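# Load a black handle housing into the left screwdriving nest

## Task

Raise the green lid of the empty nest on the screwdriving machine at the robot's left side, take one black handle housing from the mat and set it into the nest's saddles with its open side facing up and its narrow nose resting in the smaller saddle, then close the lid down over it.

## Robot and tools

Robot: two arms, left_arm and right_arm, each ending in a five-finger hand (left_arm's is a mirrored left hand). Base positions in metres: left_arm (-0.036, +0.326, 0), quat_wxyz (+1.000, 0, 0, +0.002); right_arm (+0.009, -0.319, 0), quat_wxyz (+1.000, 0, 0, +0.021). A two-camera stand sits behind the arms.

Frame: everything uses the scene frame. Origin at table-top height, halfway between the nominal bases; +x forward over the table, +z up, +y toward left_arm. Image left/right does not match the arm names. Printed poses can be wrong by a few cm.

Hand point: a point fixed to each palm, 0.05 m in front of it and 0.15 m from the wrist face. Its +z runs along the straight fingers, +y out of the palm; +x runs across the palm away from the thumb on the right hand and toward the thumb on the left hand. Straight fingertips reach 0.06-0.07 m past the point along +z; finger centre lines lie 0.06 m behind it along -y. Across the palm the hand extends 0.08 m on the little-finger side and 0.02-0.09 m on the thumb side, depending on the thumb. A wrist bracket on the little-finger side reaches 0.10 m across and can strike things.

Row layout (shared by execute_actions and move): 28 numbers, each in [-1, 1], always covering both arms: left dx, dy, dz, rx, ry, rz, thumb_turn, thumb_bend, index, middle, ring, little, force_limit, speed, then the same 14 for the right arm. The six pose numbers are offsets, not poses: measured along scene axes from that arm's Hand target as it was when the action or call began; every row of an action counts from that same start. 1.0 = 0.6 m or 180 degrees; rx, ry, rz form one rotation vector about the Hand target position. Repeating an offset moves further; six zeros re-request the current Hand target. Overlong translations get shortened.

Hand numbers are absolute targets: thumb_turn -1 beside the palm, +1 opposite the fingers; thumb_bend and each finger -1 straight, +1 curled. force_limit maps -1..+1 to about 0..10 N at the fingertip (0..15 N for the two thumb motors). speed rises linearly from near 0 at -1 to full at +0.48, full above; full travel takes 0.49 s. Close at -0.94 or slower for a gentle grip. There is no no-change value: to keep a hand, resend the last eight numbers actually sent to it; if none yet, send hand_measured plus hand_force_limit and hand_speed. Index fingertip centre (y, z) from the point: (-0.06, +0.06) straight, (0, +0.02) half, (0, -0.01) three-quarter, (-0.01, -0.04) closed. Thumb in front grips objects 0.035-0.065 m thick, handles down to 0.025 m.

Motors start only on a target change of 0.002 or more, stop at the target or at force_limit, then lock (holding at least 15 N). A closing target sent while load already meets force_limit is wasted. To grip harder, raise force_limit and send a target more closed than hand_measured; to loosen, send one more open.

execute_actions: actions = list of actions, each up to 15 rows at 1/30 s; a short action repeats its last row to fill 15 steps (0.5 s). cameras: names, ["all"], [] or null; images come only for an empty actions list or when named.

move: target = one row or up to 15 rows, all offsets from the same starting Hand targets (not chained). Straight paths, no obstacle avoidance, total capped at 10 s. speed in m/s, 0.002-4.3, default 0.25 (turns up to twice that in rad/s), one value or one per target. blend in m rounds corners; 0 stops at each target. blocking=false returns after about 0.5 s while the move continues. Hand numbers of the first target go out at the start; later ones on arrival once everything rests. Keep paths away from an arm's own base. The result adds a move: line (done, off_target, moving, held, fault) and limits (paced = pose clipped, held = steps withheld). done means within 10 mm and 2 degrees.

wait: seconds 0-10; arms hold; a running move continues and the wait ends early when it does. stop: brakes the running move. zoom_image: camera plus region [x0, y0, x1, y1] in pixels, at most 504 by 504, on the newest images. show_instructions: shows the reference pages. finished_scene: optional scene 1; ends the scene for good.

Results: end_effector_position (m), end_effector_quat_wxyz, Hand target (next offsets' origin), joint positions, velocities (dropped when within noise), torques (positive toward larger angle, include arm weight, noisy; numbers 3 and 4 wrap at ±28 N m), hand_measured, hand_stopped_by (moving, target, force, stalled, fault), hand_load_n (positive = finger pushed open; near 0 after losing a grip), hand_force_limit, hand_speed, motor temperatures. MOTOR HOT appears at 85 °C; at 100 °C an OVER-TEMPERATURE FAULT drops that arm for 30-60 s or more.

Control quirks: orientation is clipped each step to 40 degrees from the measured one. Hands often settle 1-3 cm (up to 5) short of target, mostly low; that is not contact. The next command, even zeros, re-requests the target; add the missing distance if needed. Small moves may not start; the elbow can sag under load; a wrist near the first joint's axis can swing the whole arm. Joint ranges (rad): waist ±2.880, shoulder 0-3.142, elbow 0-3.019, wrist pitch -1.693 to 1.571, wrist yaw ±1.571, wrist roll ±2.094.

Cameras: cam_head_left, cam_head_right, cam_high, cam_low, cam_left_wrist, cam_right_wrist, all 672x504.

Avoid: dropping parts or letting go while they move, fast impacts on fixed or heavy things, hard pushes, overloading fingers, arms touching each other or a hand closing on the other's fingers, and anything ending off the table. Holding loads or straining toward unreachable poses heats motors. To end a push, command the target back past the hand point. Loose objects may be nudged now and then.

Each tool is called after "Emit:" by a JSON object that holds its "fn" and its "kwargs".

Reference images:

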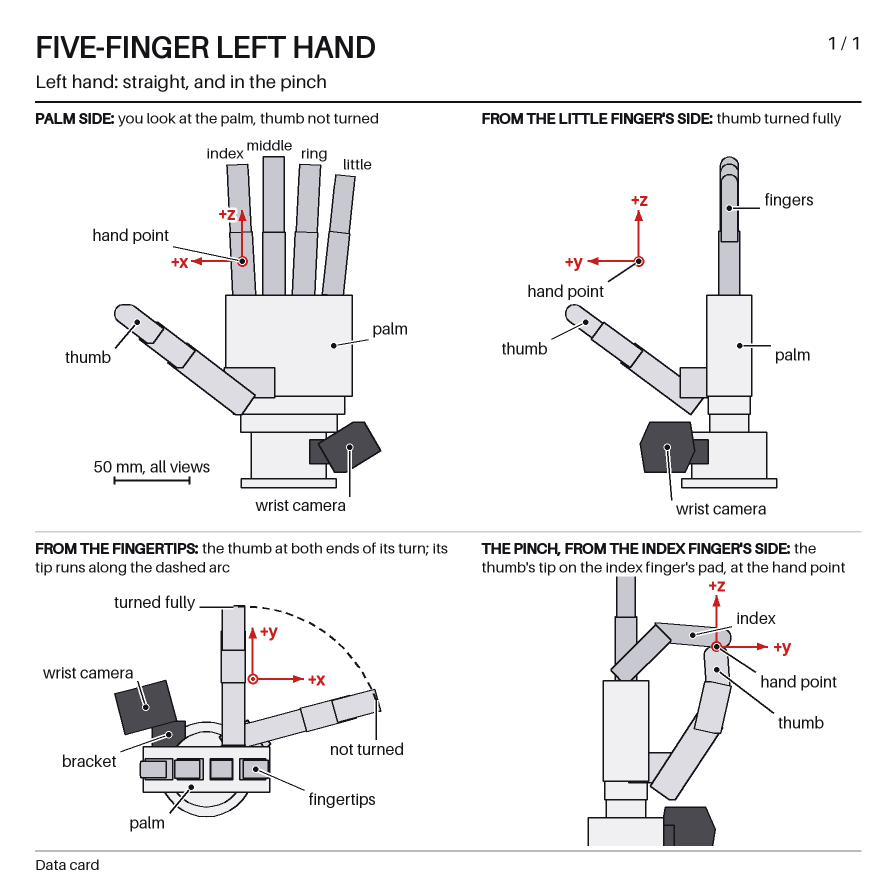

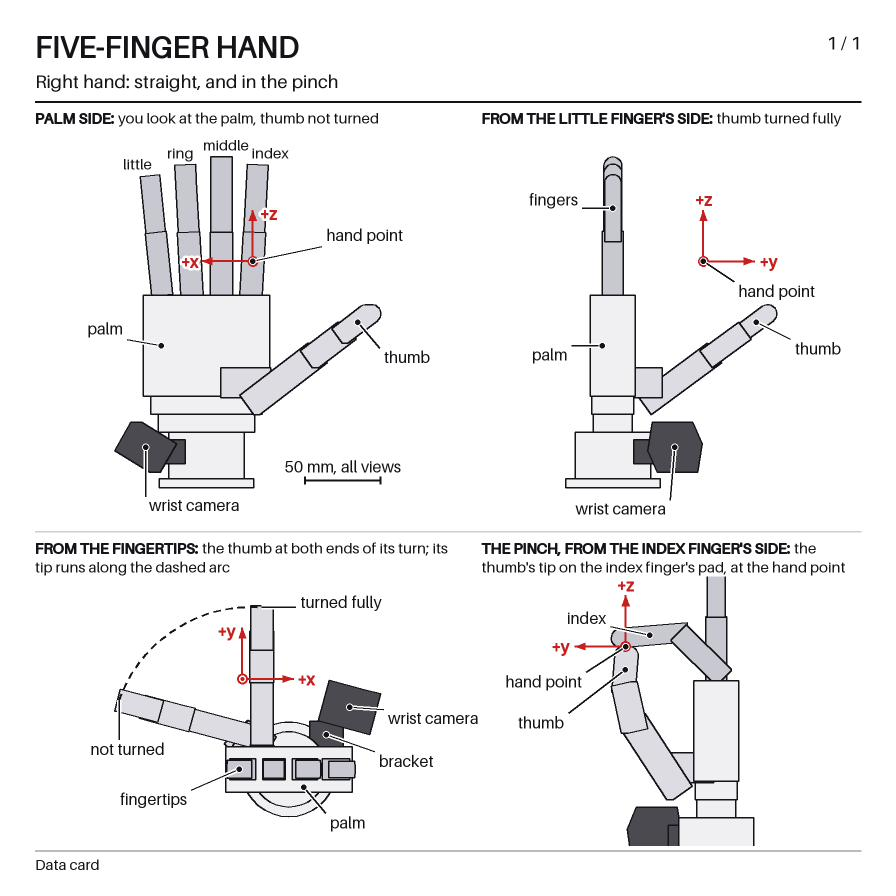

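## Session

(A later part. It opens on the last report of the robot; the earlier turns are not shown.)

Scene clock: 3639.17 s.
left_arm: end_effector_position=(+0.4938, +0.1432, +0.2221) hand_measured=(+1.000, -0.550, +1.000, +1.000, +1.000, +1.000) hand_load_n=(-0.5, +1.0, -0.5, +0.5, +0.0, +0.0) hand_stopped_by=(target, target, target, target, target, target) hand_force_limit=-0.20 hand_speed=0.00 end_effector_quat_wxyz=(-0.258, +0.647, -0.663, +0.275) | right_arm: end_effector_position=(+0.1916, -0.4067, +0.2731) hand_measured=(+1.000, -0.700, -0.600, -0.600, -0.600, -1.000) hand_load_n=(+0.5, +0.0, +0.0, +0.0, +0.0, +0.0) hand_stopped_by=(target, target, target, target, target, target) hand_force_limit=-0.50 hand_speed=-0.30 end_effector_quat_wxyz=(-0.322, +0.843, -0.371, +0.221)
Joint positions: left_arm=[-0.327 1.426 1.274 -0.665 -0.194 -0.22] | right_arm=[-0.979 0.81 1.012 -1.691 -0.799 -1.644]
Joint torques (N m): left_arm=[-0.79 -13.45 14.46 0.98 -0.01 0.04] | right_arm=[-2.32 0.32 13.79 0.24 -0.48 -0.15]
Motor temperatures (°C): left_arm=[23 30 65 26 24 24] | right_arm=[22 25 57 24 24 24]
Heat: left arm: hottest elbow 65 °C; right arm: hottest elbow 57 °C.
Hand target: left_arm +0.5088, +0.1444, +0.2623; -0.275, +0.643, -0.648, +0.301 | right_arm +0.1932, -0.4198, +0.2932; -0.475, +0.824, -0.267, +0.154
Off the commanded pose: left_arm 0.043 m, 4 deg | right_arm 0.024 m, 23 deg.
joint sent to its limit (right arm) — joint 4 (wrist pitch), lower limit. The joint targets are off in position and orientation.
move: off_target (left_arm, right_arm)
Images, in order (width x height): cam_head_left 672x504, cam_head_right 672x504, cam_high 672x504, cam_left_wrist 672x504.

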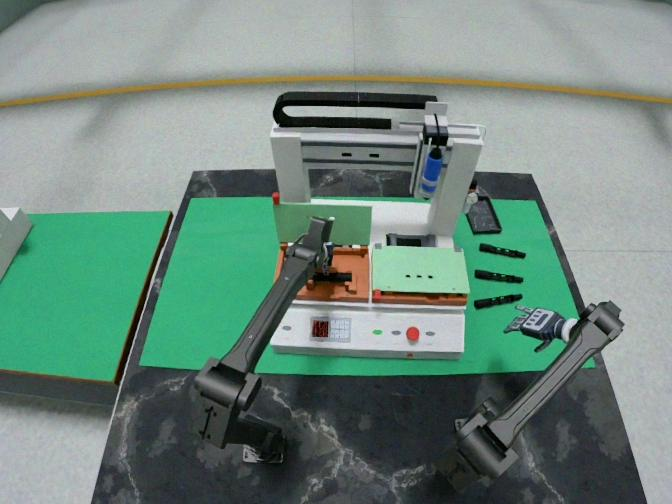

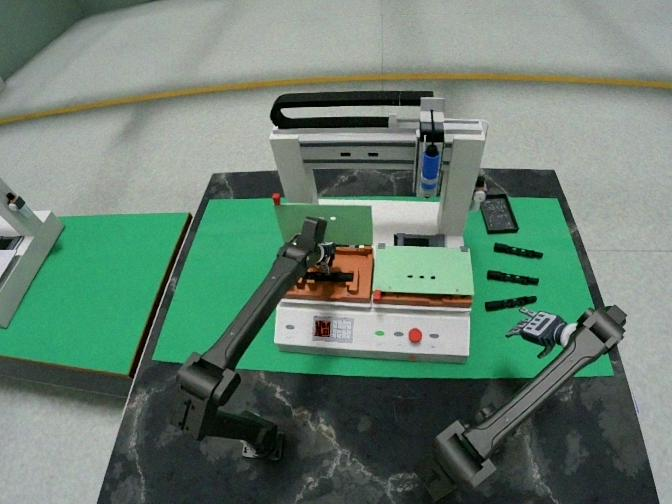

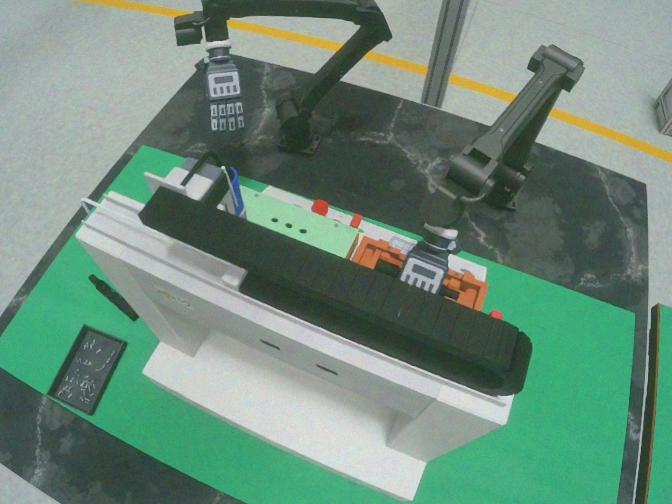

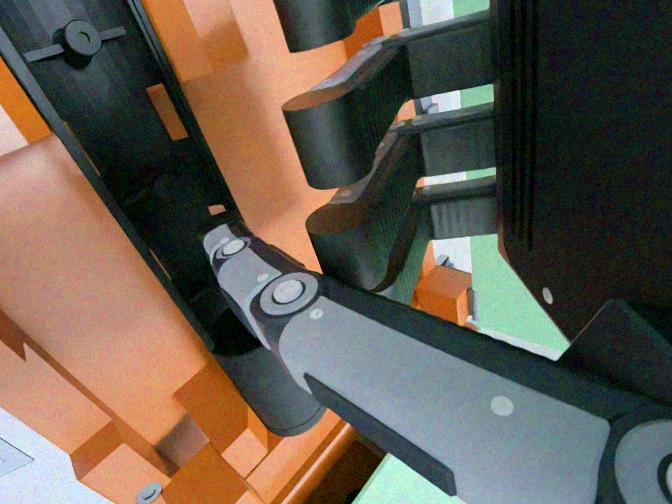

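Emit:
{"fn": "move", "kwargs": {"target": [[-0.005, 0.0, 0.1, 0,0,0, 1,-0.55,1,1,1,1,-0.2,0.0, 0,0,0,0,0,0, 1,-0.7,-0.6,-0.6,-0.6,-1,-0.5,-0.3],[-0.2, 0.0, 0.12, 0,0,0, 1,-0.55,1,1,1,1,-0.2,0.0, 0,0,0,0,0,0, 1,-0.7,-0.6,-0.6,-0.6,-1,-0.5,-0.3]], "speed": 0.1, "blend": [0.01, 0], "cameras": ["cam_left_wrist", "cam_head_left", "cam_head_right", "cam_high"]}}

Emit:
{"fn": "zoom_image", "kwargs": {"camera": "cam_head_left", "region": [270, 235, 375, 305]}}

Emit:
{"fn": "zoom_image", "kwargs": {"camera": "cam_high", "region": [355, 220, 500, 320]}}

Scene clock: 3653.43 s.
left_arm: end_effector_position=(+0.3902, +0.1458, +0.3250) hand_measured=(+1.000, -0.550, +1.000, +1.000, +1.000, +1.000) hand_load_n=(+0.0, +1.0, +0.0, +0.5, +0.0, +0.0) hand_stopped_by=(target, target, target, target, target, target) hand_force_limit=-0.20 hand_speed=0.00 end_effector_quat_wxyz=(-0.272, +0.639, -0.657, +0.294) | right_arm: end_effector_position=(+0.1916, -0.4067, +0.2731) hand_measured=(+1.000, -0.700, -0.600, -0.600, -0.600, -1.000) hand_load_n=(+0.0, +0.0, +0.0, +0.0, +0.0, +0.0) hand_stopped_by=(target, target, target, target, target, target) hand_force_limit=-0.50 hand_speed=-0.30 end_effector_quat_wxyz=(-0.322, +0.843, -0.371, +0.221)
Joint positions: left_arm=[-0.416 1.138 1.269 -0.91 -0.261 -0.274] | right_arm=[-0.979 0.81 1.012 -1.691 -0.799 -1.644]
Joint torques (N m): left_arm=[-1.85 -8.23 10.32 1.01 -0.38 -0.18] | right_arm=[-2.78 -0.32 13.85 0.05 -0.42 -0.12]
Motor temperatures (°C): left_arm=[23 30 64 26 24 24] | right_arm=[22 25 57 24 24 24]
Heat: left arm: hottest elbow 64 °C; right arm: hottest elbow 57 °C.
Hand target: left_arm +0.3888, +0.1444, +0.3343; -0.275, +0.643, -0.648, +0.301 | right_arm +0.1932, -0.4198, +0.2932; -0.475, +0.824, -0.267, +0.154
Off the commanded pose: left_arm 0.009 m, 1 deg | right_arm 0.024 m, 23 deg.
joint sent to its limit (right arm) — joint 4 (wrist pitch), lower limit. The joint targets are off in position and orientation.
move: off_target (right_arm)
Images, in order (width x height): cam_head_left 672x504, cam_head_right 672x504, cam_high 672x504, cam_left_wrist 672x504.

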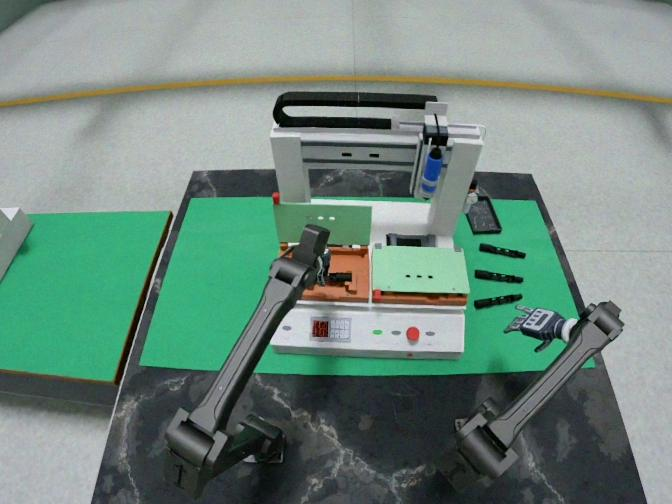

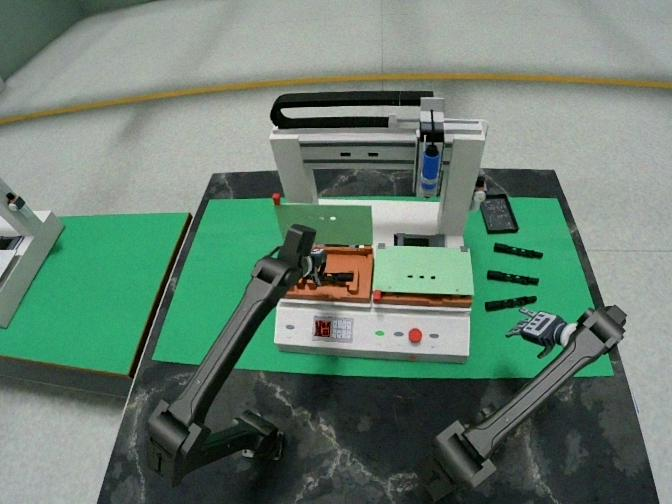

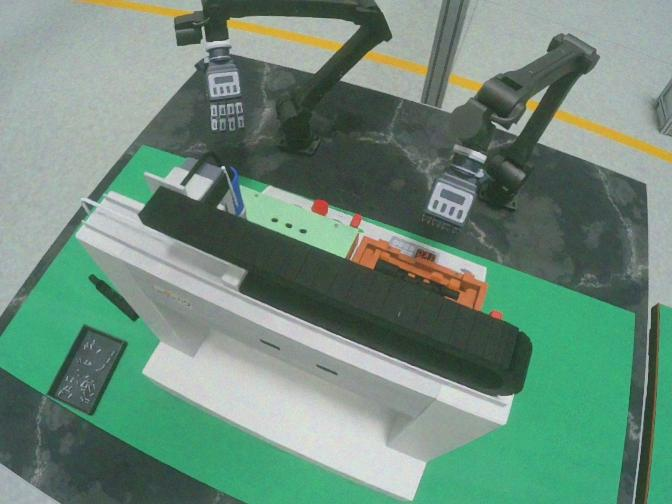

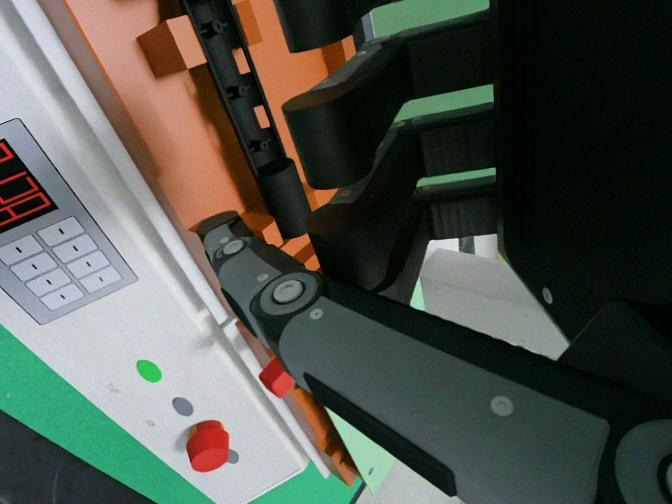

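Scaled by 4.800 from the camera's 672x504 image, which has a finer 960x720 frame.

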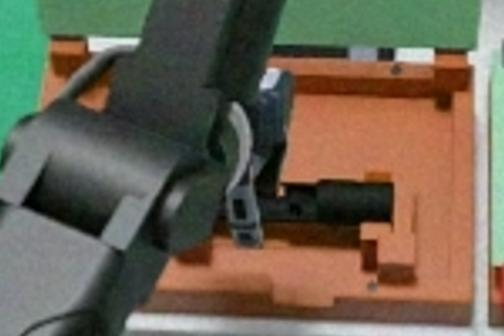

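Scaled by 3.476 from the camera's 672x504 image, which has a finer 960x720 frame.

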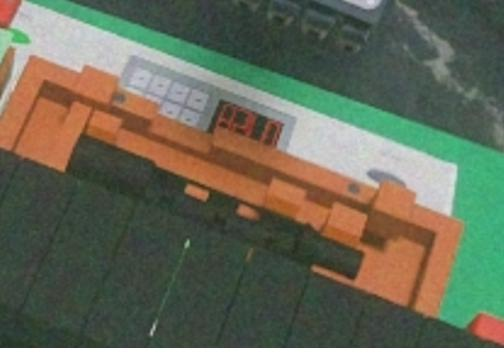

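Emit:
{"fn": "zoom_image", "kwargs": {"camera": "cam_high", "region": [365, 230, 475, 310]}}

Emit:
{"fn": "zoom_image", "kwargs": {"camera": "cam_left_wrist", "region": [130, 0, 350, 260]}}

Scaled by 4.582 from the camera's 672x504 image, which has a finer 960x720 frame.

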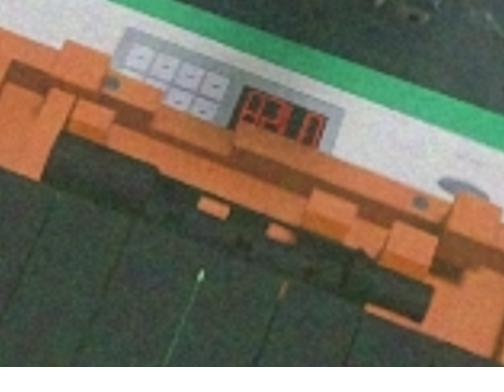

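Scaled by 1.938 from the camera's 672x504 image, which has a finer 960x720 frame.

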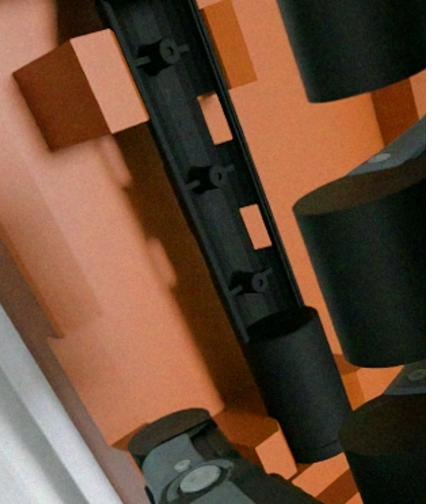

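Emit:
{"fn": "execute_actions", "kwargs": {"actions": [], "cameras": ["cam_low", "cam_head_left", "cam_head_right"]}}

Emit:
{"fn": "zoom_image", "kwargs": {"camera": "cam_low", "region": [340, 60, 480, 260]}}

Emit:
{"fn": "zoom_image", "kwargs": {"camera": "cam_head_left", "region": [260, 80, 500, 260]}}

Scene clock: 3894.73 s.
left_arm: end_effector_position=(+0.3902, +0.1458, +0.3250) hand_measured=(+1.000, -0.550, +1.000, +1.000, +1.000, +1.000) hand_load_n=(+0.0, +0.5, +0.0, +0.5, +0.0, +0.0) hand_stopped_by=(target, target, target, target, target, target) hand_force_limit=-0.20 hand_speed=0.00 end_effector_quat_wxyz=(-0.272, +0.639, -0.657, +0.294) | right_arm: end_effector_position=(+0.1916, -0.4067, +0.2731) hand_measured=(+1.000, -0.700, -0.600, -0.600, -0.600, -1.000) hand_load_n=(+0.0, +0.0, +0.0, +0.0, -0.5, +0.0) hand_stopped_by=(target, target, target, target, target, target) hand_force_limit=-0.50 hand_speed=-0.30 end_effector_quat_wxyz=(-0.322, +0.843, -0.371, +0.221)
Joint positions: left_arm=[-0.416 1.138 1.269 -0.91 -0.261 -0.274] | right_arm=[-0.979 0.81 1.012 -1.691 -0.799 -1.644]
Joint velocities: within noise
Joint torques (N m): left_arm=[-1.79 -8.23 10.33 1.02 -0.38 -0.18] | right_arm=[-2.43 0.62 13.63 0.25 -0.44 -0.13]
Motor temperatures (°C): left_arm=[23 30 55 26 24 24] | right_arm=[22 25 58 24 24 24]
Heat: left arm: hottest elbow 55 °C; right arm: hottest elbow 58 °C.
Hand target: left_arm +0.3888, +0.1444, +0.3343; -0.275, +0.643, -0.648, +0.301 | right_arm +0.1932, -0.4198, +0.2932; -0.475, +0.824, -0.267, +0.154
Off the commanded pose: left_arm 0.009 m, 1 deg | right_arm 0.024 m, 23 deg.
Images, in order (width x height): cam_head_left 672x504, cam_head_right 672x504, cam_low 672x504.

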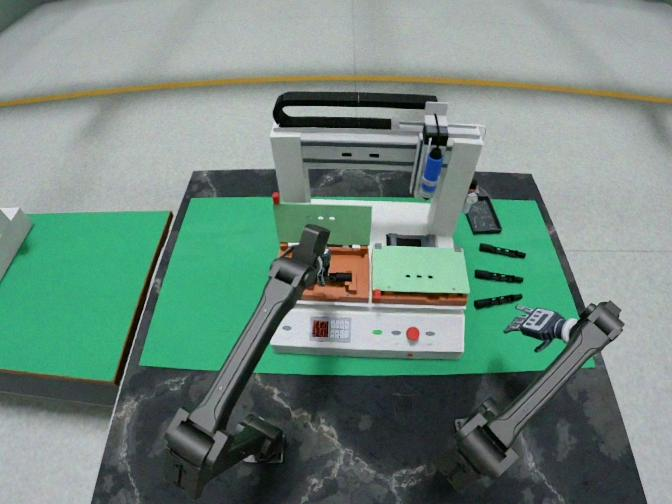

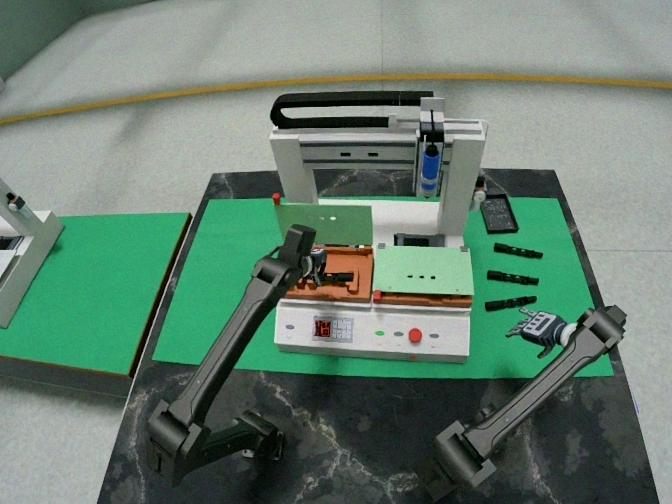

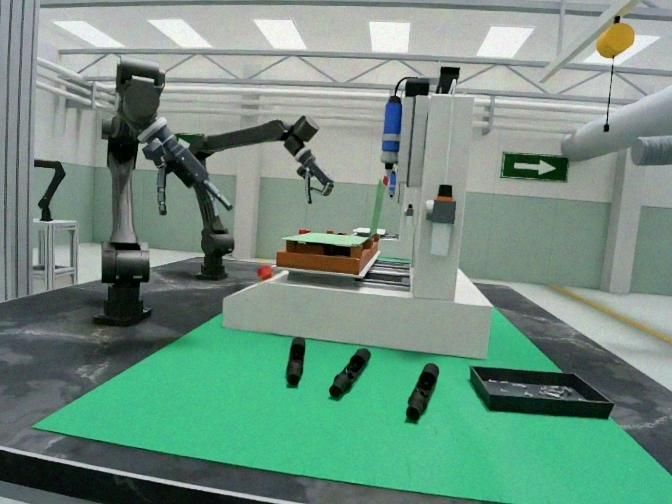

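Scaled by 2.520 from the camera's 672x504 image, which has a finer 960x720 frame.

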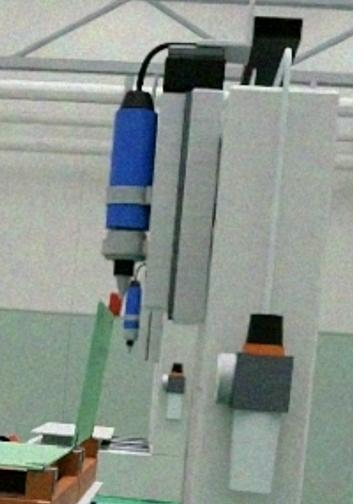

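Scaled by 2.100 from the camera's 672x504 image, which has a finer 960x720 frame.

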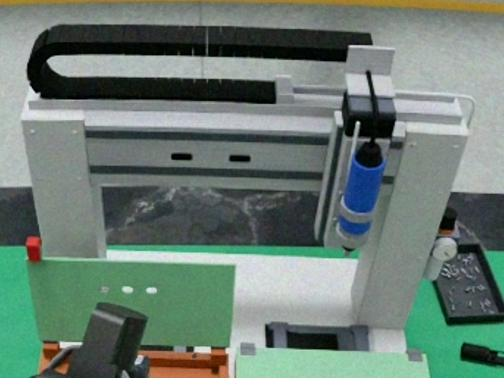

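Emit:
{"fn": "move", "kwargs": {"target": [[0.02, -0.037, 0.21, 0,-0.09,0, 1,-0.55,-0.1,-0.1,-0.1,-0.1,-0.2,0.0, 0,0,0,0,0,0, 1,-0.7,-0.6,-0.6,-0.6,-1,-0.5,-0.3],[0.33, -0.037, 0.218, 0,-0.09,0, 1,-0.55,-0.1,-0.1,-0.1,-0.1,-0.2,0.0, 0,0,0,0,0,0, 1,-0.7,-0.6,-0.6,-0.6,-1,-0.5,-0.3]], "speed": 0.12, "blend": [0.02, 0], "cameras": ["cam_low", "cam_head_left", "cam_head_right", "cam_left_wrist"]}}

Emit:
{"fn": "zoom_image", "kwargs": {"camera": "cam_low", "region": [280, 100, 480, 280]}}

Emit:
{"fn": "zoom_image", "kwargs": {"camera": "cam_head_left", "region": [260, 150, 400, 310]}}

Scene clock: 3958.67 s.
left_arm: end_effector_position=(+0.5786, +0.1216, +0.4241) hand_measured=(+1.000, -0.550, -0.100, -0.100, -0.100, -0.100) hand_load_n=(+0.0, +0.0, +0.0, +0.0, +0.0, +0.0) hand_stopped_by=(target, target, target, target, target, target) hand_force_limit=-0.20 hand_speed=0.00 end_effector_quat_wxyz=(-0.344, +0.609, -0.617, +0.361) | right_arm: end_effector_position=(+0.1916, -0.4067, +0.2731) hand_measured=(+1.000, -0.700, -0.600, -0.600, -0.600, -1.000) hand_load_n=(+0.0, +0.0, +0.0, +0.0, +0.0, +0.0) hand_stopped_by=(target, target, target, target, target, target) hand_force_limit=-0.50 hand_speed=-0.30 end_effector_quat_wxyz=(-0.322, +0.843, -0.371, +0.221)
Joint positions: left_arm=[-0.343 1.532 1.798 -0.813 -0.264 -0.176] | right_arm=[-0.979 0.81 1.012 -1.691 -0.799 -1.644]
Joint torques (N m): left_arm=[-0.44 -14.27 14.9 2.25 0.09 0.16] | right_arm=[-2.32 0.85 13.81 0.1 -0.46 -0.16]
Motor temperatures (°C): left_arm=[23 30 56 26 24 24] | right_arm=[22 25 58 24 24 24]
Heat: left arm: hottest elbow 56 °C; right arm: hottest elbow 58 °C.
Hand target: left_arm +0.5868, +0.1222, +0.4651; -0.363, +0.594, -0.603, +0.389 | right_arm +0.1932, -0.4198, +0.2932; -0.475, +0.824, -0.267, +0.154
Off the commanded pose: left_arm 0.042 m, 4 deg | right_arm 0.024 m, 23 deg.
joint sent to its limit (right arm) — joint 4 (wrist pitch), lower limit. The joint targets are off in position and orientation.
move: off_target (left_arm, right_arm)
Images, in order (width x height): cam_head_left 672x504, cam_head_right 672x504, cam_low 672x504, cam_left_wrist 672x504.

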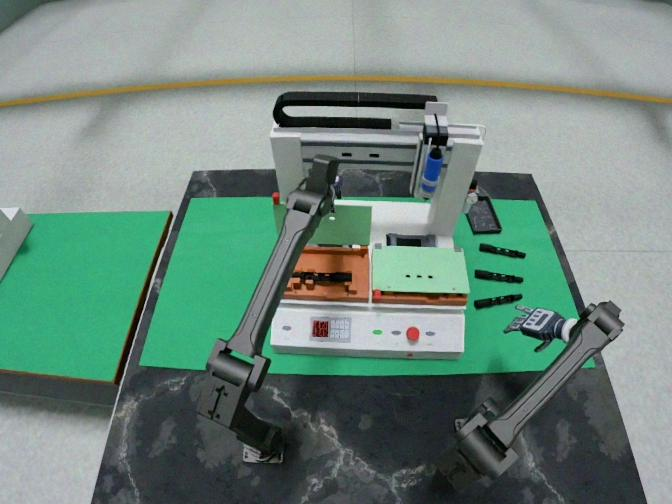

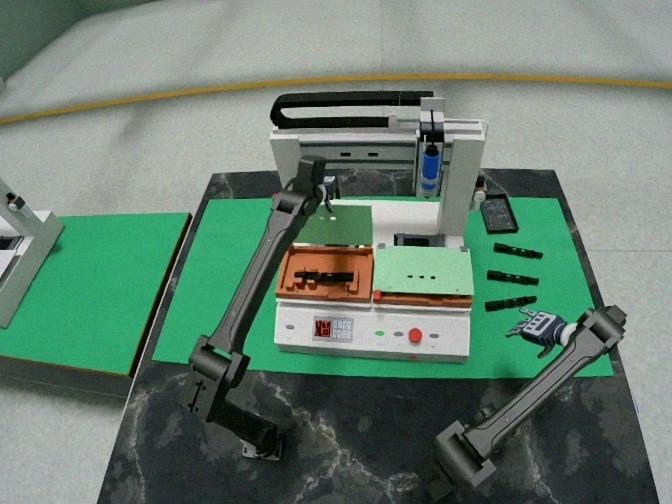

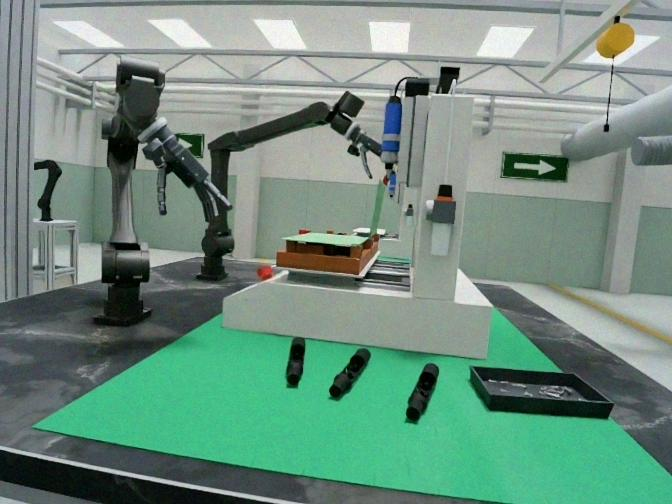

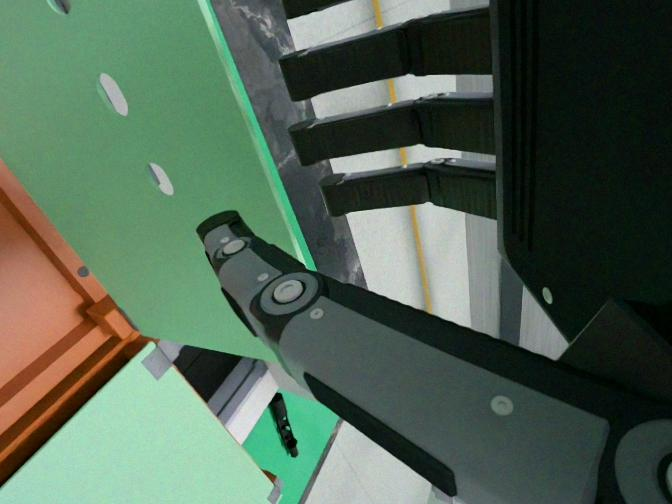

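Scaled by 2.520 from the camera's 672x504 image, which has a finer 960x720 frame.

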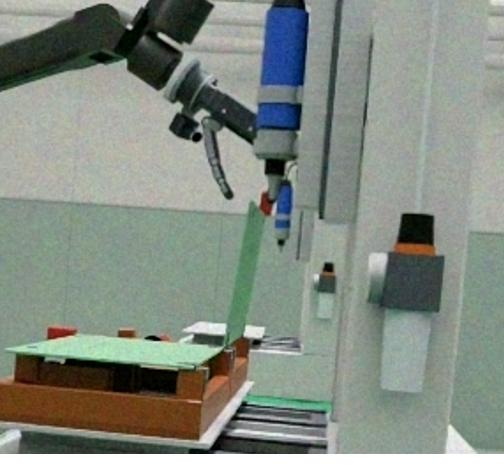

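Scaled by 3.150 from the camera's 672x504 image, which has a finer 960x720 frame.

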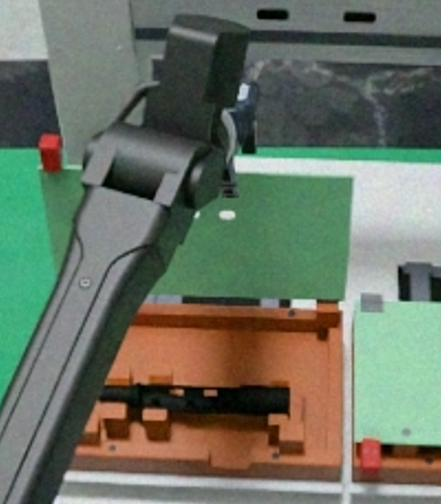

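Emit:
{"fn": "zoom_image", "kwargs": {"camera": "cam_head_left", "region": [275, 245, 375, 310]}}

Emit:
{"fn": "zoom_image", "kwargs": {"camera": "cam_head_right", "region": [275, 245, 375, 310]}}

Scaled by 5.040 from the camera's 672x504 image, which has a finer 960x720 frame.

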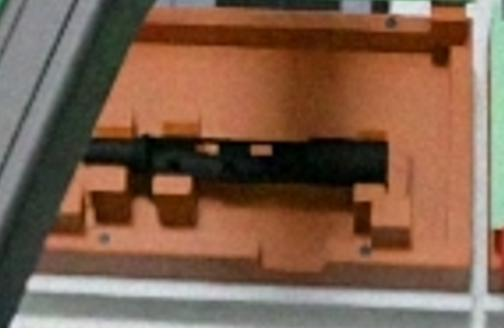

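Scaled by 5.040 from the camera's 672x504 image, which has a finer 960x720 frame.

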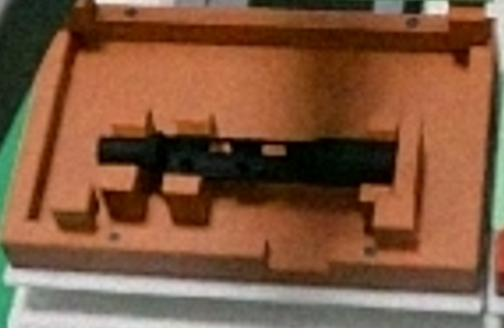

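Emit:
{"fn": "move", "kwargs": {"target": [[0.03, 0.0, 0.0, 0,0,0, 1,-0.55,-0.1,-0.1,-0.1,-0.1,-0.2,0.0, 0,0,0,0,0,0, 1,-0.7,-0.6,-0.6,-0.6,-1,-0.5,-0.3],[0.03, 0.0, -0.085, 0,0,0, 1,-0.55,-0.1,-0.1,-0.1,-0.1,-0.2,0.0, 0,0,0,0,0,0, 1,-0.7,-0.6,-0.6,-0.6,-1,-0.5,-0.3]], "speed": 0.06, "cameras": ["cam_low", "cam_head_left", "cam_left_wrist"]}}

Emit:
{"fn": "zoom_image", "kwargs": {"camera": "cam_low", "region": [320, 120, 440, 240]}}

Scene clock: 4000.60 s.
left_arm: end_effector_position=(+0.6040, +0.1172, +0.3841) hand_measured=(+1.000, -0.550, -0.100, -0.100, -0.100, -0.100) hand_load_n=(+0.0, +0.0, +0.0, +0.0, +0.0, +0.0) hand_stopped_by=(target, target, target, target, target, target) hand_force_limit=-0.20 hand_speed=0.00 end_effector_quat_wxyz=(-0.346, +0.607, -0.614, +0.367) | right_arm: end_effector_position=(+0.1916, -0.4067, +0.2731) hand_measured=(+1.000, -0.700, -0.600, -0.600, -0.600, -1.000) hand_load_n=(+0.0, +0.0, +0.0, +0.0, +0.0, +0.0) hand_stopped_by=(target, target, target, target, target, target) hand_force_limit=-0.50 hand_speed=-0.30 end_effector_quat_wxyz=(-0.322, +0.843, -0.371, +0.221)
Joint positions: left_arm=[-0.334 1.569 1.726 -0.689 -0.253 -0.171] | right_arm=[-0.979 0.81 1.012 -1.691 -0.799 -1.644]
Joint torques (N m): left_arm=[-0.21 -16.97 10.82 2.76 0.09 0.15] | right_arm=[-1.9 0.97 13.82 0.36 -0.44 -0.13]
Motor temperatures (°C): left_arm=[23 32 67 26 24 24] | right_arm=[22 25 58 24 24 24]
Heat: left arm: hottest elbow 67 °C; right arm: hottest elbow 58 °C.
Hand target: left_arm +0.6048, +0.1222, +0.4141; -0.363, +0.594, -0.603, +0.389 | right_arm +0.1932, -0.4198, +0.2932; -0.475, +0.824, -0.267, +0.154
Off the commanded pose: left_arm 0.030 m, 4 deg | right_arm 0.024 m, 23 deg.
joint sent to its limit (right arm) — joint 4 (wrist pitch), lower limit. The joint targets are off in position and orientation.
move: off_target (left_arm, right_arm)
Images, in order (width x height): cam_head_left 672x504, cam_low 672x504, cam_left_wrist 672x504.

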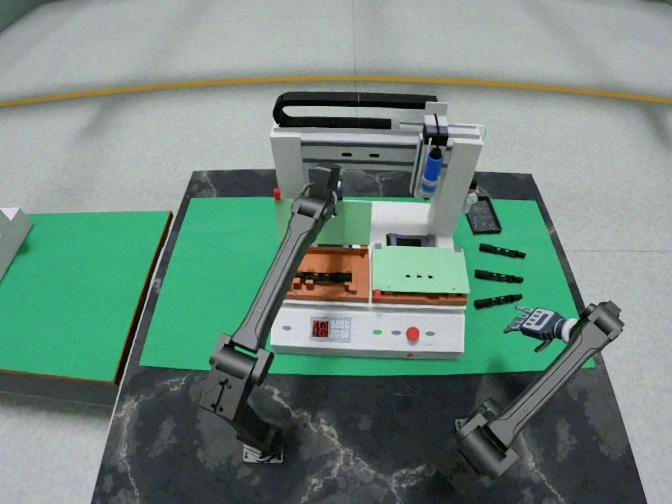

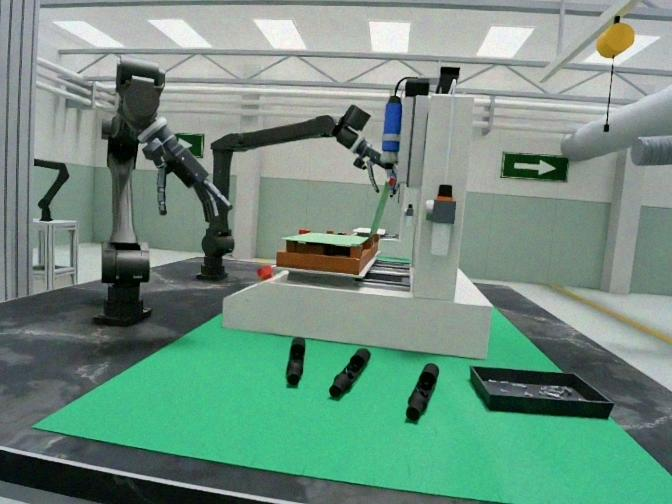

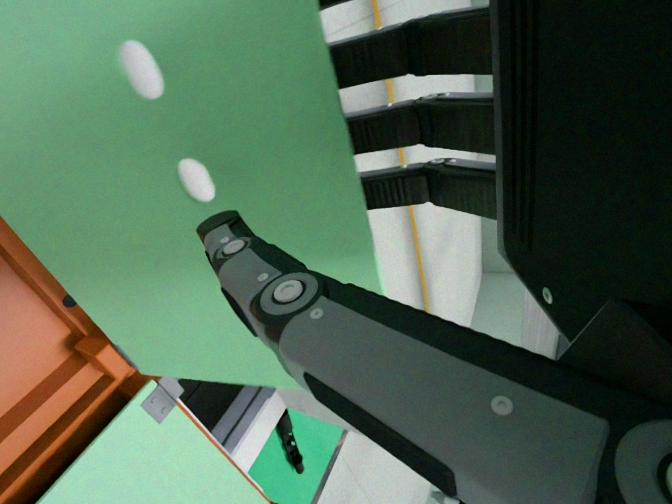

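Scaled by 4.200 from the camera's 672x504 image, which has a finer 960x720 frame.

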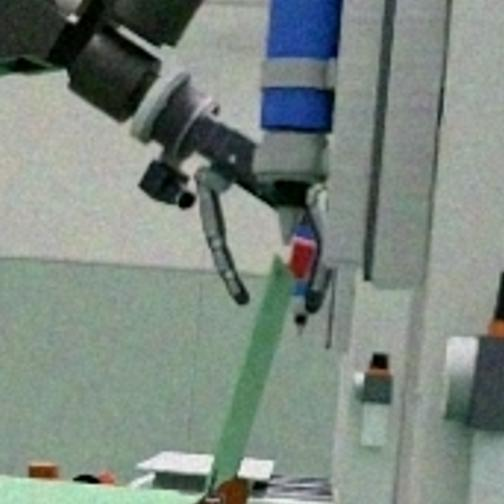

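Emit:
{"fn": "execute_actions", "kwargs": {"actions": [[[0,0,-0.012,0,0,0, 1,-0.55,0.1,0.1,0.1,0.1,-0.2,-0.8, 0,0,0,0,0,0, 1,-0.7,-0.6,-0.6,-0.6,-1,-0.5,-0.3]],[[0,0,0,0,0,0, 1,-0.55,0.3,0.3,0.3,0.3,-0.2,-0.8, 0,0,0,0,0,0, 1,-0.7,-0.6,-0.6,-0.6,-1,-0.5,-0.3]],[[0,0,0,0,0,0, 1,-0.55,0.3,0.3,0.3,0.3,-0.2,-0.8, 0,0,0,0,0,0, 1,-0.7,-0.6,-0.6,-0.6,-1,-0.5,-0.3]]], "cameras": ["cam_low", "cam_left_wrist"]}}

Emit:
{"fn": "zoom_image", "kwargs": {"camera": "cam_low", "region": [320, 120, 440, 240]}}

Scene clock: 4025.13 s.
left_arm: end_effector_position=(+0.6050, +0.1180, +0.3784) hand_measured=(+1.000, -0.550, +0.300, +0.300, +0.300, +0.300) hand_load_n=(+0.0, +0.0, +0.0, +0.5, +0.0, +0.0) hand_stopped_by=(target, target, target, target, target, target) hand_force_limit=-0.20 hand_speed=-0.80 end_effector_quat_wxyz=(-0.347, +0.607, -0.613, +0.369) | right_arm: end_effector_position=(+0.1916, -0.4067, +0.2731) hand_measured=(+1.000, -0.700, -0.600, -0.600, -0.600, -1.000) hand_load_n=(+0.0, +0.0, +0.0, +0.0, +0.0, +0.0) hand_stopped_by=(target, target, target, target, target, target) hand_force_limit=-0.50 hand_speed=-0.30 end_effector_quat_wxyz=(-0.322, +0.843, -0.371, +0.221)
Joint positions: left_arm=[-0.332 1.566 1.705 -0.666 -0.253 -0.171] | right_arm=[-0.979 0.81 1.012 -1.691 -0.799 -1.644]
Joint torques (N m): left_arm=[-0.26 -16.85 10.73 2.62 0.07 0.15] | right_arm=[-1.61 0.67 13.65 0.14 -0.44 -0.17]
Motor temperatures (°C): left_arm=[23 34 65 26 24 24] | right_arm=[22 25 58 24 24 24]
Heat: left arm: hottest elbow 65 °C; right arm: hottest elbow 58 °C.
Hand target: left_arm +0.6048, +0.1222, +0.4069; -0.363, +0.594, -0.603, +0.389 | right_arm +0.1932, -0.4198, +0.2932; -0.475, +0.824, -0.267, +0.154
Off the commanded pose: left_arm 0.029 m, 3 deg | right_arm 0.024 m, 23 deg.
joint sent to its limit (right arm) — joint 4 (wrist pitch), lower limit. The joint targets are off in position and orientation.
Images, in order (width x height): cam_low 672x504, cam_left_wrist 672x504.

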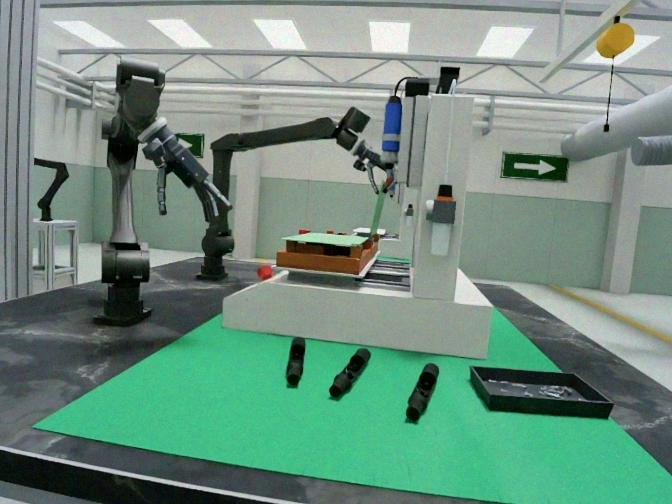

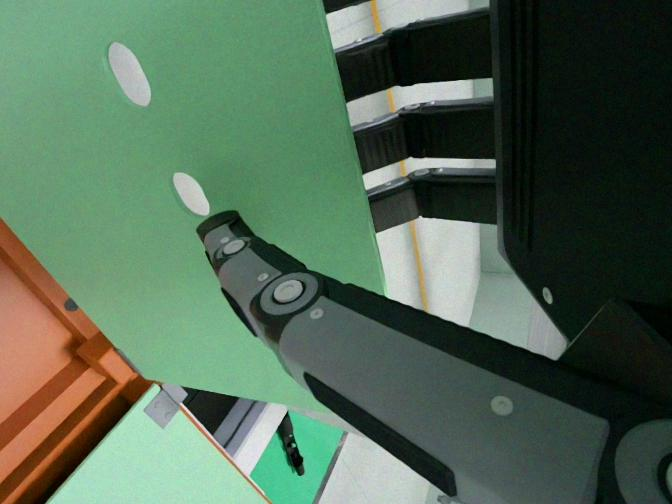

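Scaled by 4.200 from the camera's 672x504 image, which has a finer 960x720 frame.

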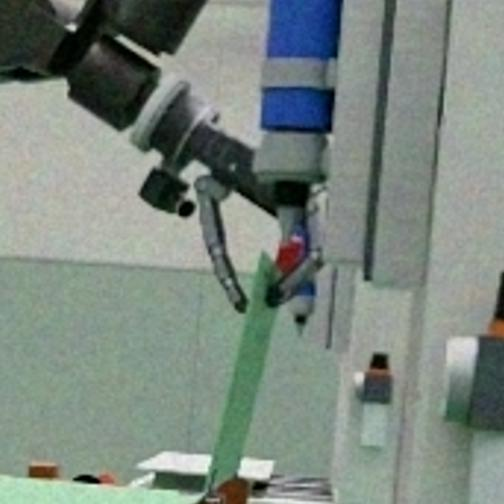

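Emit:
{"fn": "move", "kwargs": {"target": [-0.062, 0.0, 0.0, 0,0,0, 1,-0.55,0.3,0.3,0.3,0.3,-0.2,-0.8, 0,0,0,0,0,0, 1,-0.7,-0.6,-0.6,-0.6,-1,-0.5,-0.3], "speed": 0.04, "cameras": ["cam_low", "cam_left_wrist"]}}

Emit:
{"fn": "zoom_image", "kwargs": {"camera": "cam_low", "region": [320, 120, 440, 240]}}

Scene clock: 4043.37 s.
left_arm: end_effector_position=(+0.5673, +0.1241, +0.3816) hand_measured=(+1.000, -0.550, +0.300, +0.300, +0.300, +0.300) hand_load_n=(+0.0, +0.5, +0.0, +0.5, +0.0, +0.0) hand_stopped_by=(target, target, target, target, target, target) hand_force_limit=-0.20 hand_speed=-0.80 end_effector_quat_wxyz=(-0.348, +0.605, -0.615, +0.368) | right_arm: end_effector_position=(+0.1916, -0.4067, +0.2731) hand_measured=(+1.000, -0.700, -0.600, -0.600, -0.600, -1.000) hand_load_n=(+0.0, +0.0, +0.0, +0.0, +0.0, +0.0) hand_stopped_by=(target, target, target, target, target, target) hand_force_limit=-0.50 hand_speed=-0.30 end_effector_quat_wxyz=(-0.322, +0.843, -0.371, +0.221)
Joint positions: left_arm=[-0.346 1.468 1.603 -0.665 -0.266 -0.171] | right_arm=[-0.979 0.81 1.012 -1.691 -0.799 -1.644]
Joint torques (N m): left_arm=[-1.9 -14.97 10.59 2.78 -0.32 0.03] | right_arm=[-1.67 0.85 13.63 0.21 -0.48 -0.22]
Motor temperatures (°C): left_arm=[23 34 64 26 24 24] | right_arm=[22 25 58 24 24 24]
Heat: left arm: hottest elbow 64 °C; right arm: hottest elbow 58 °C.
Hand target: left_arm +0.5676, +0.1222, +0.4069; -0.363, +0.594, -0.603, +0.389 | right_arm +0.1932, -0.4198, +0.2932; -0.475, +0.824, -0.267, +0.154
Off the commanded pose: left_arm 0.025 m, 3 deg | right_arm 0.024 m, 23 deg.
joint sent to its limit (right arm) — joint 4 (wrist pitch), lower limit. The joint targets are off in position and orientation.
move: off_target (left_arm, right_arm)
Images, in order (width x height): cam_low 672x504, cam_left_wrist 672x504.

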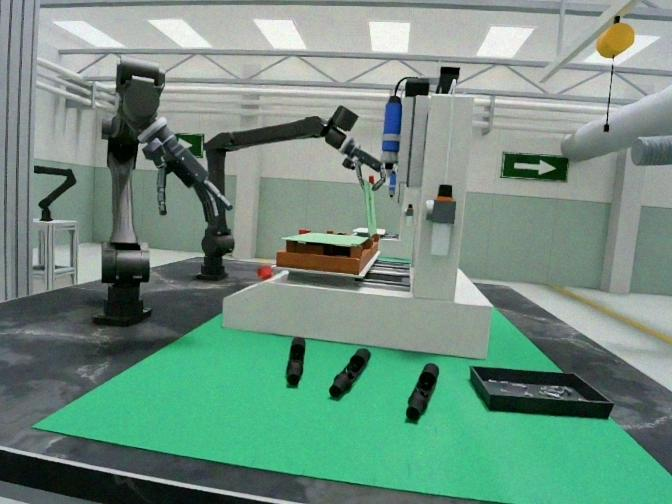

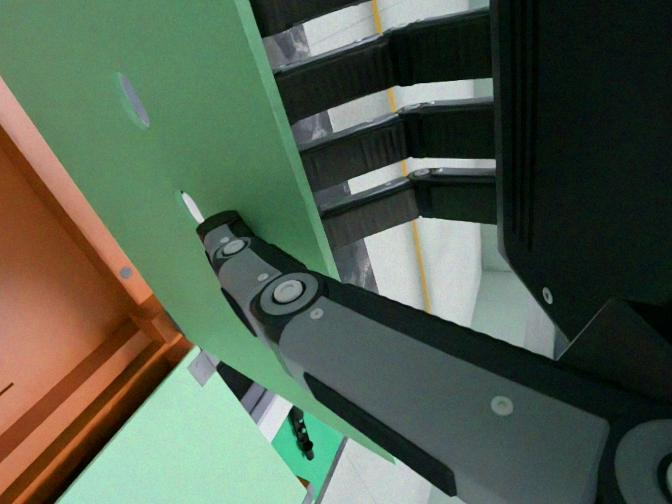

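Scaled by 4.200 from the camera's 672x504 image, which has a finer 960x720 frame.

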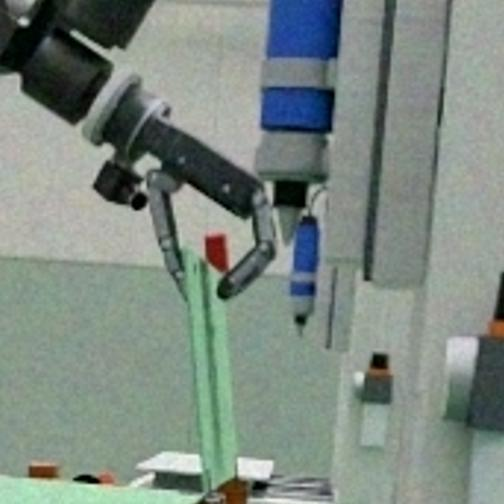

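Emit:
{"fn": "move", "kwargs": {"target": [[-0.04, 0.0, -0.016, 0,-0.01,0, 1,-0.55,0.3,0.3,0.3,0.3,-0.2,-0.8, 0,0,0,0,0,0, 1,-0.7,-0.6,-0.6,-0.6,-1,-0.5,-0.3],[-0.076, 0.0, -0.04, 0,-0.022,0, 1,-0.55,0.3,0.3,0.3,0.3,-0.2,-0.8, 0,0,0,0,0,0, 1,-0.7,-0.6,-0.6,-0.6,-1,-0.5,-0.3]], "speed": 0.04, "blend": [0.01, 0], "cameras": ["cam_low", "cam_left_wrist"]}}

Emit:
{"fn": "zoom_image", "kwargs": {"camera": "cam_low", "region": [300, 130, 420, 250]}}

Scene clock: 4063.80 s.
left_arm: end_effector_position=(+0.5200, +0.1269, +0.3553) hand_measured=(+1.000, -0.550, +0.300, +0.300, +0.300, +0.300) hand_load_n=(+0.0, +1.0, +0.0, +0.0, +0.0, +0.0) hand_stopped_by=(target, target, target, target, target, target) hand_force_limit=-0.20 hand_speed=-0.80 end_effector_quat_wxyz=(-0.370, +0.592, -0.605, +0.383) | right_arm: end_effector_position=(+0.1916, -0.4067, +0.2731) hand_measured=(+1.000, -0.700, -0.600, -0.600, -0.600, -1.000) hand_load_n=(+0.0, +0.0, +0.0, +0.0, +0.0, +0.0) hand_stopped_by=(target, target, target, target, target, target) hand_force_limit=-0.50 hand_speed=-0.30 end_effector_quat_wxyz=(-0.322, +0.843, -0.371, +0.221)
Joint positions: left_arm=[-0.386 1.316 1.35 -0.507 -0.316 -0.163] | right_arm=[-0.979 0.81 1.012 -1.691 -0.799 -1.644]
Joint torques (N m): left_arm=[-1.96 -12.4 11 3.12 -0.3 0.08] | right_arm=[-2.84 0.44 13.7 0.18 -0.49 -0.13]
Motor temperatures (°C): left_arm=[23 33 62 26 24 24] | right_arm=[22 25 58 24 24 24]
Heat: left arm: hottest elbow 62 °C; right arm: hottest elbow 58 °C.
Hand target: left_arm +0.5220, +0.1222, +0.3829; -0.384, +0.581, -0.590, +0.409 | right_arm +0.1932, -0.4198, +0.2932; -0.475, +0.824, -0.267, +0.154
Off the commanded pose: left_arm 0.028 m, 4 deg | right_arm 0.024 m, 23 deg.
joint sent to its limit (right arm) — joint 4 (wrist pitch), lower limit. The joint targets are off in position and orientation.
move: off_target (left_arm, right_arm)
Images, in order (width x height): cam_low 672x504, cam_left_wrist 672x504.

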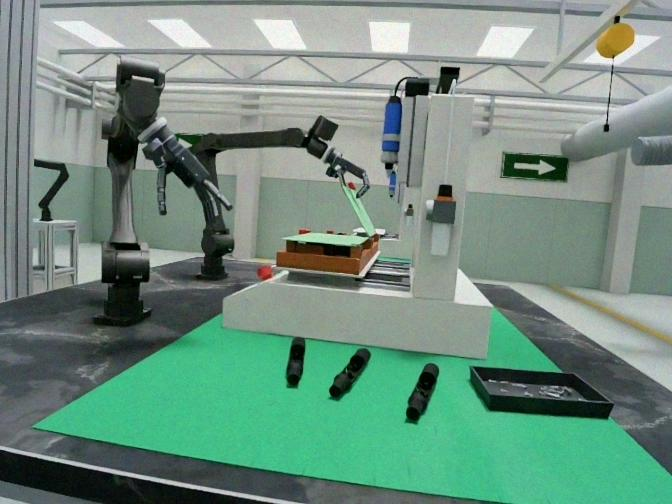

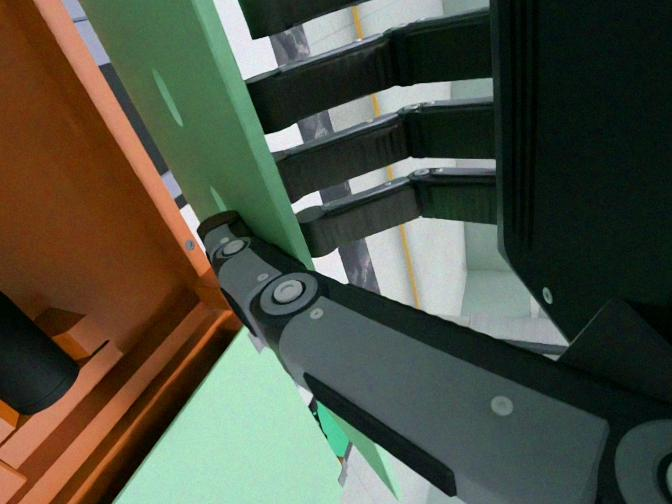

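Scaled by 4.200 from the camera's 672x504 image, which has a finer 960x720 frame.

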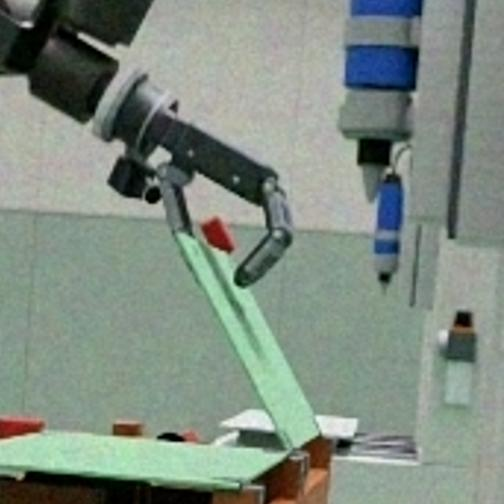

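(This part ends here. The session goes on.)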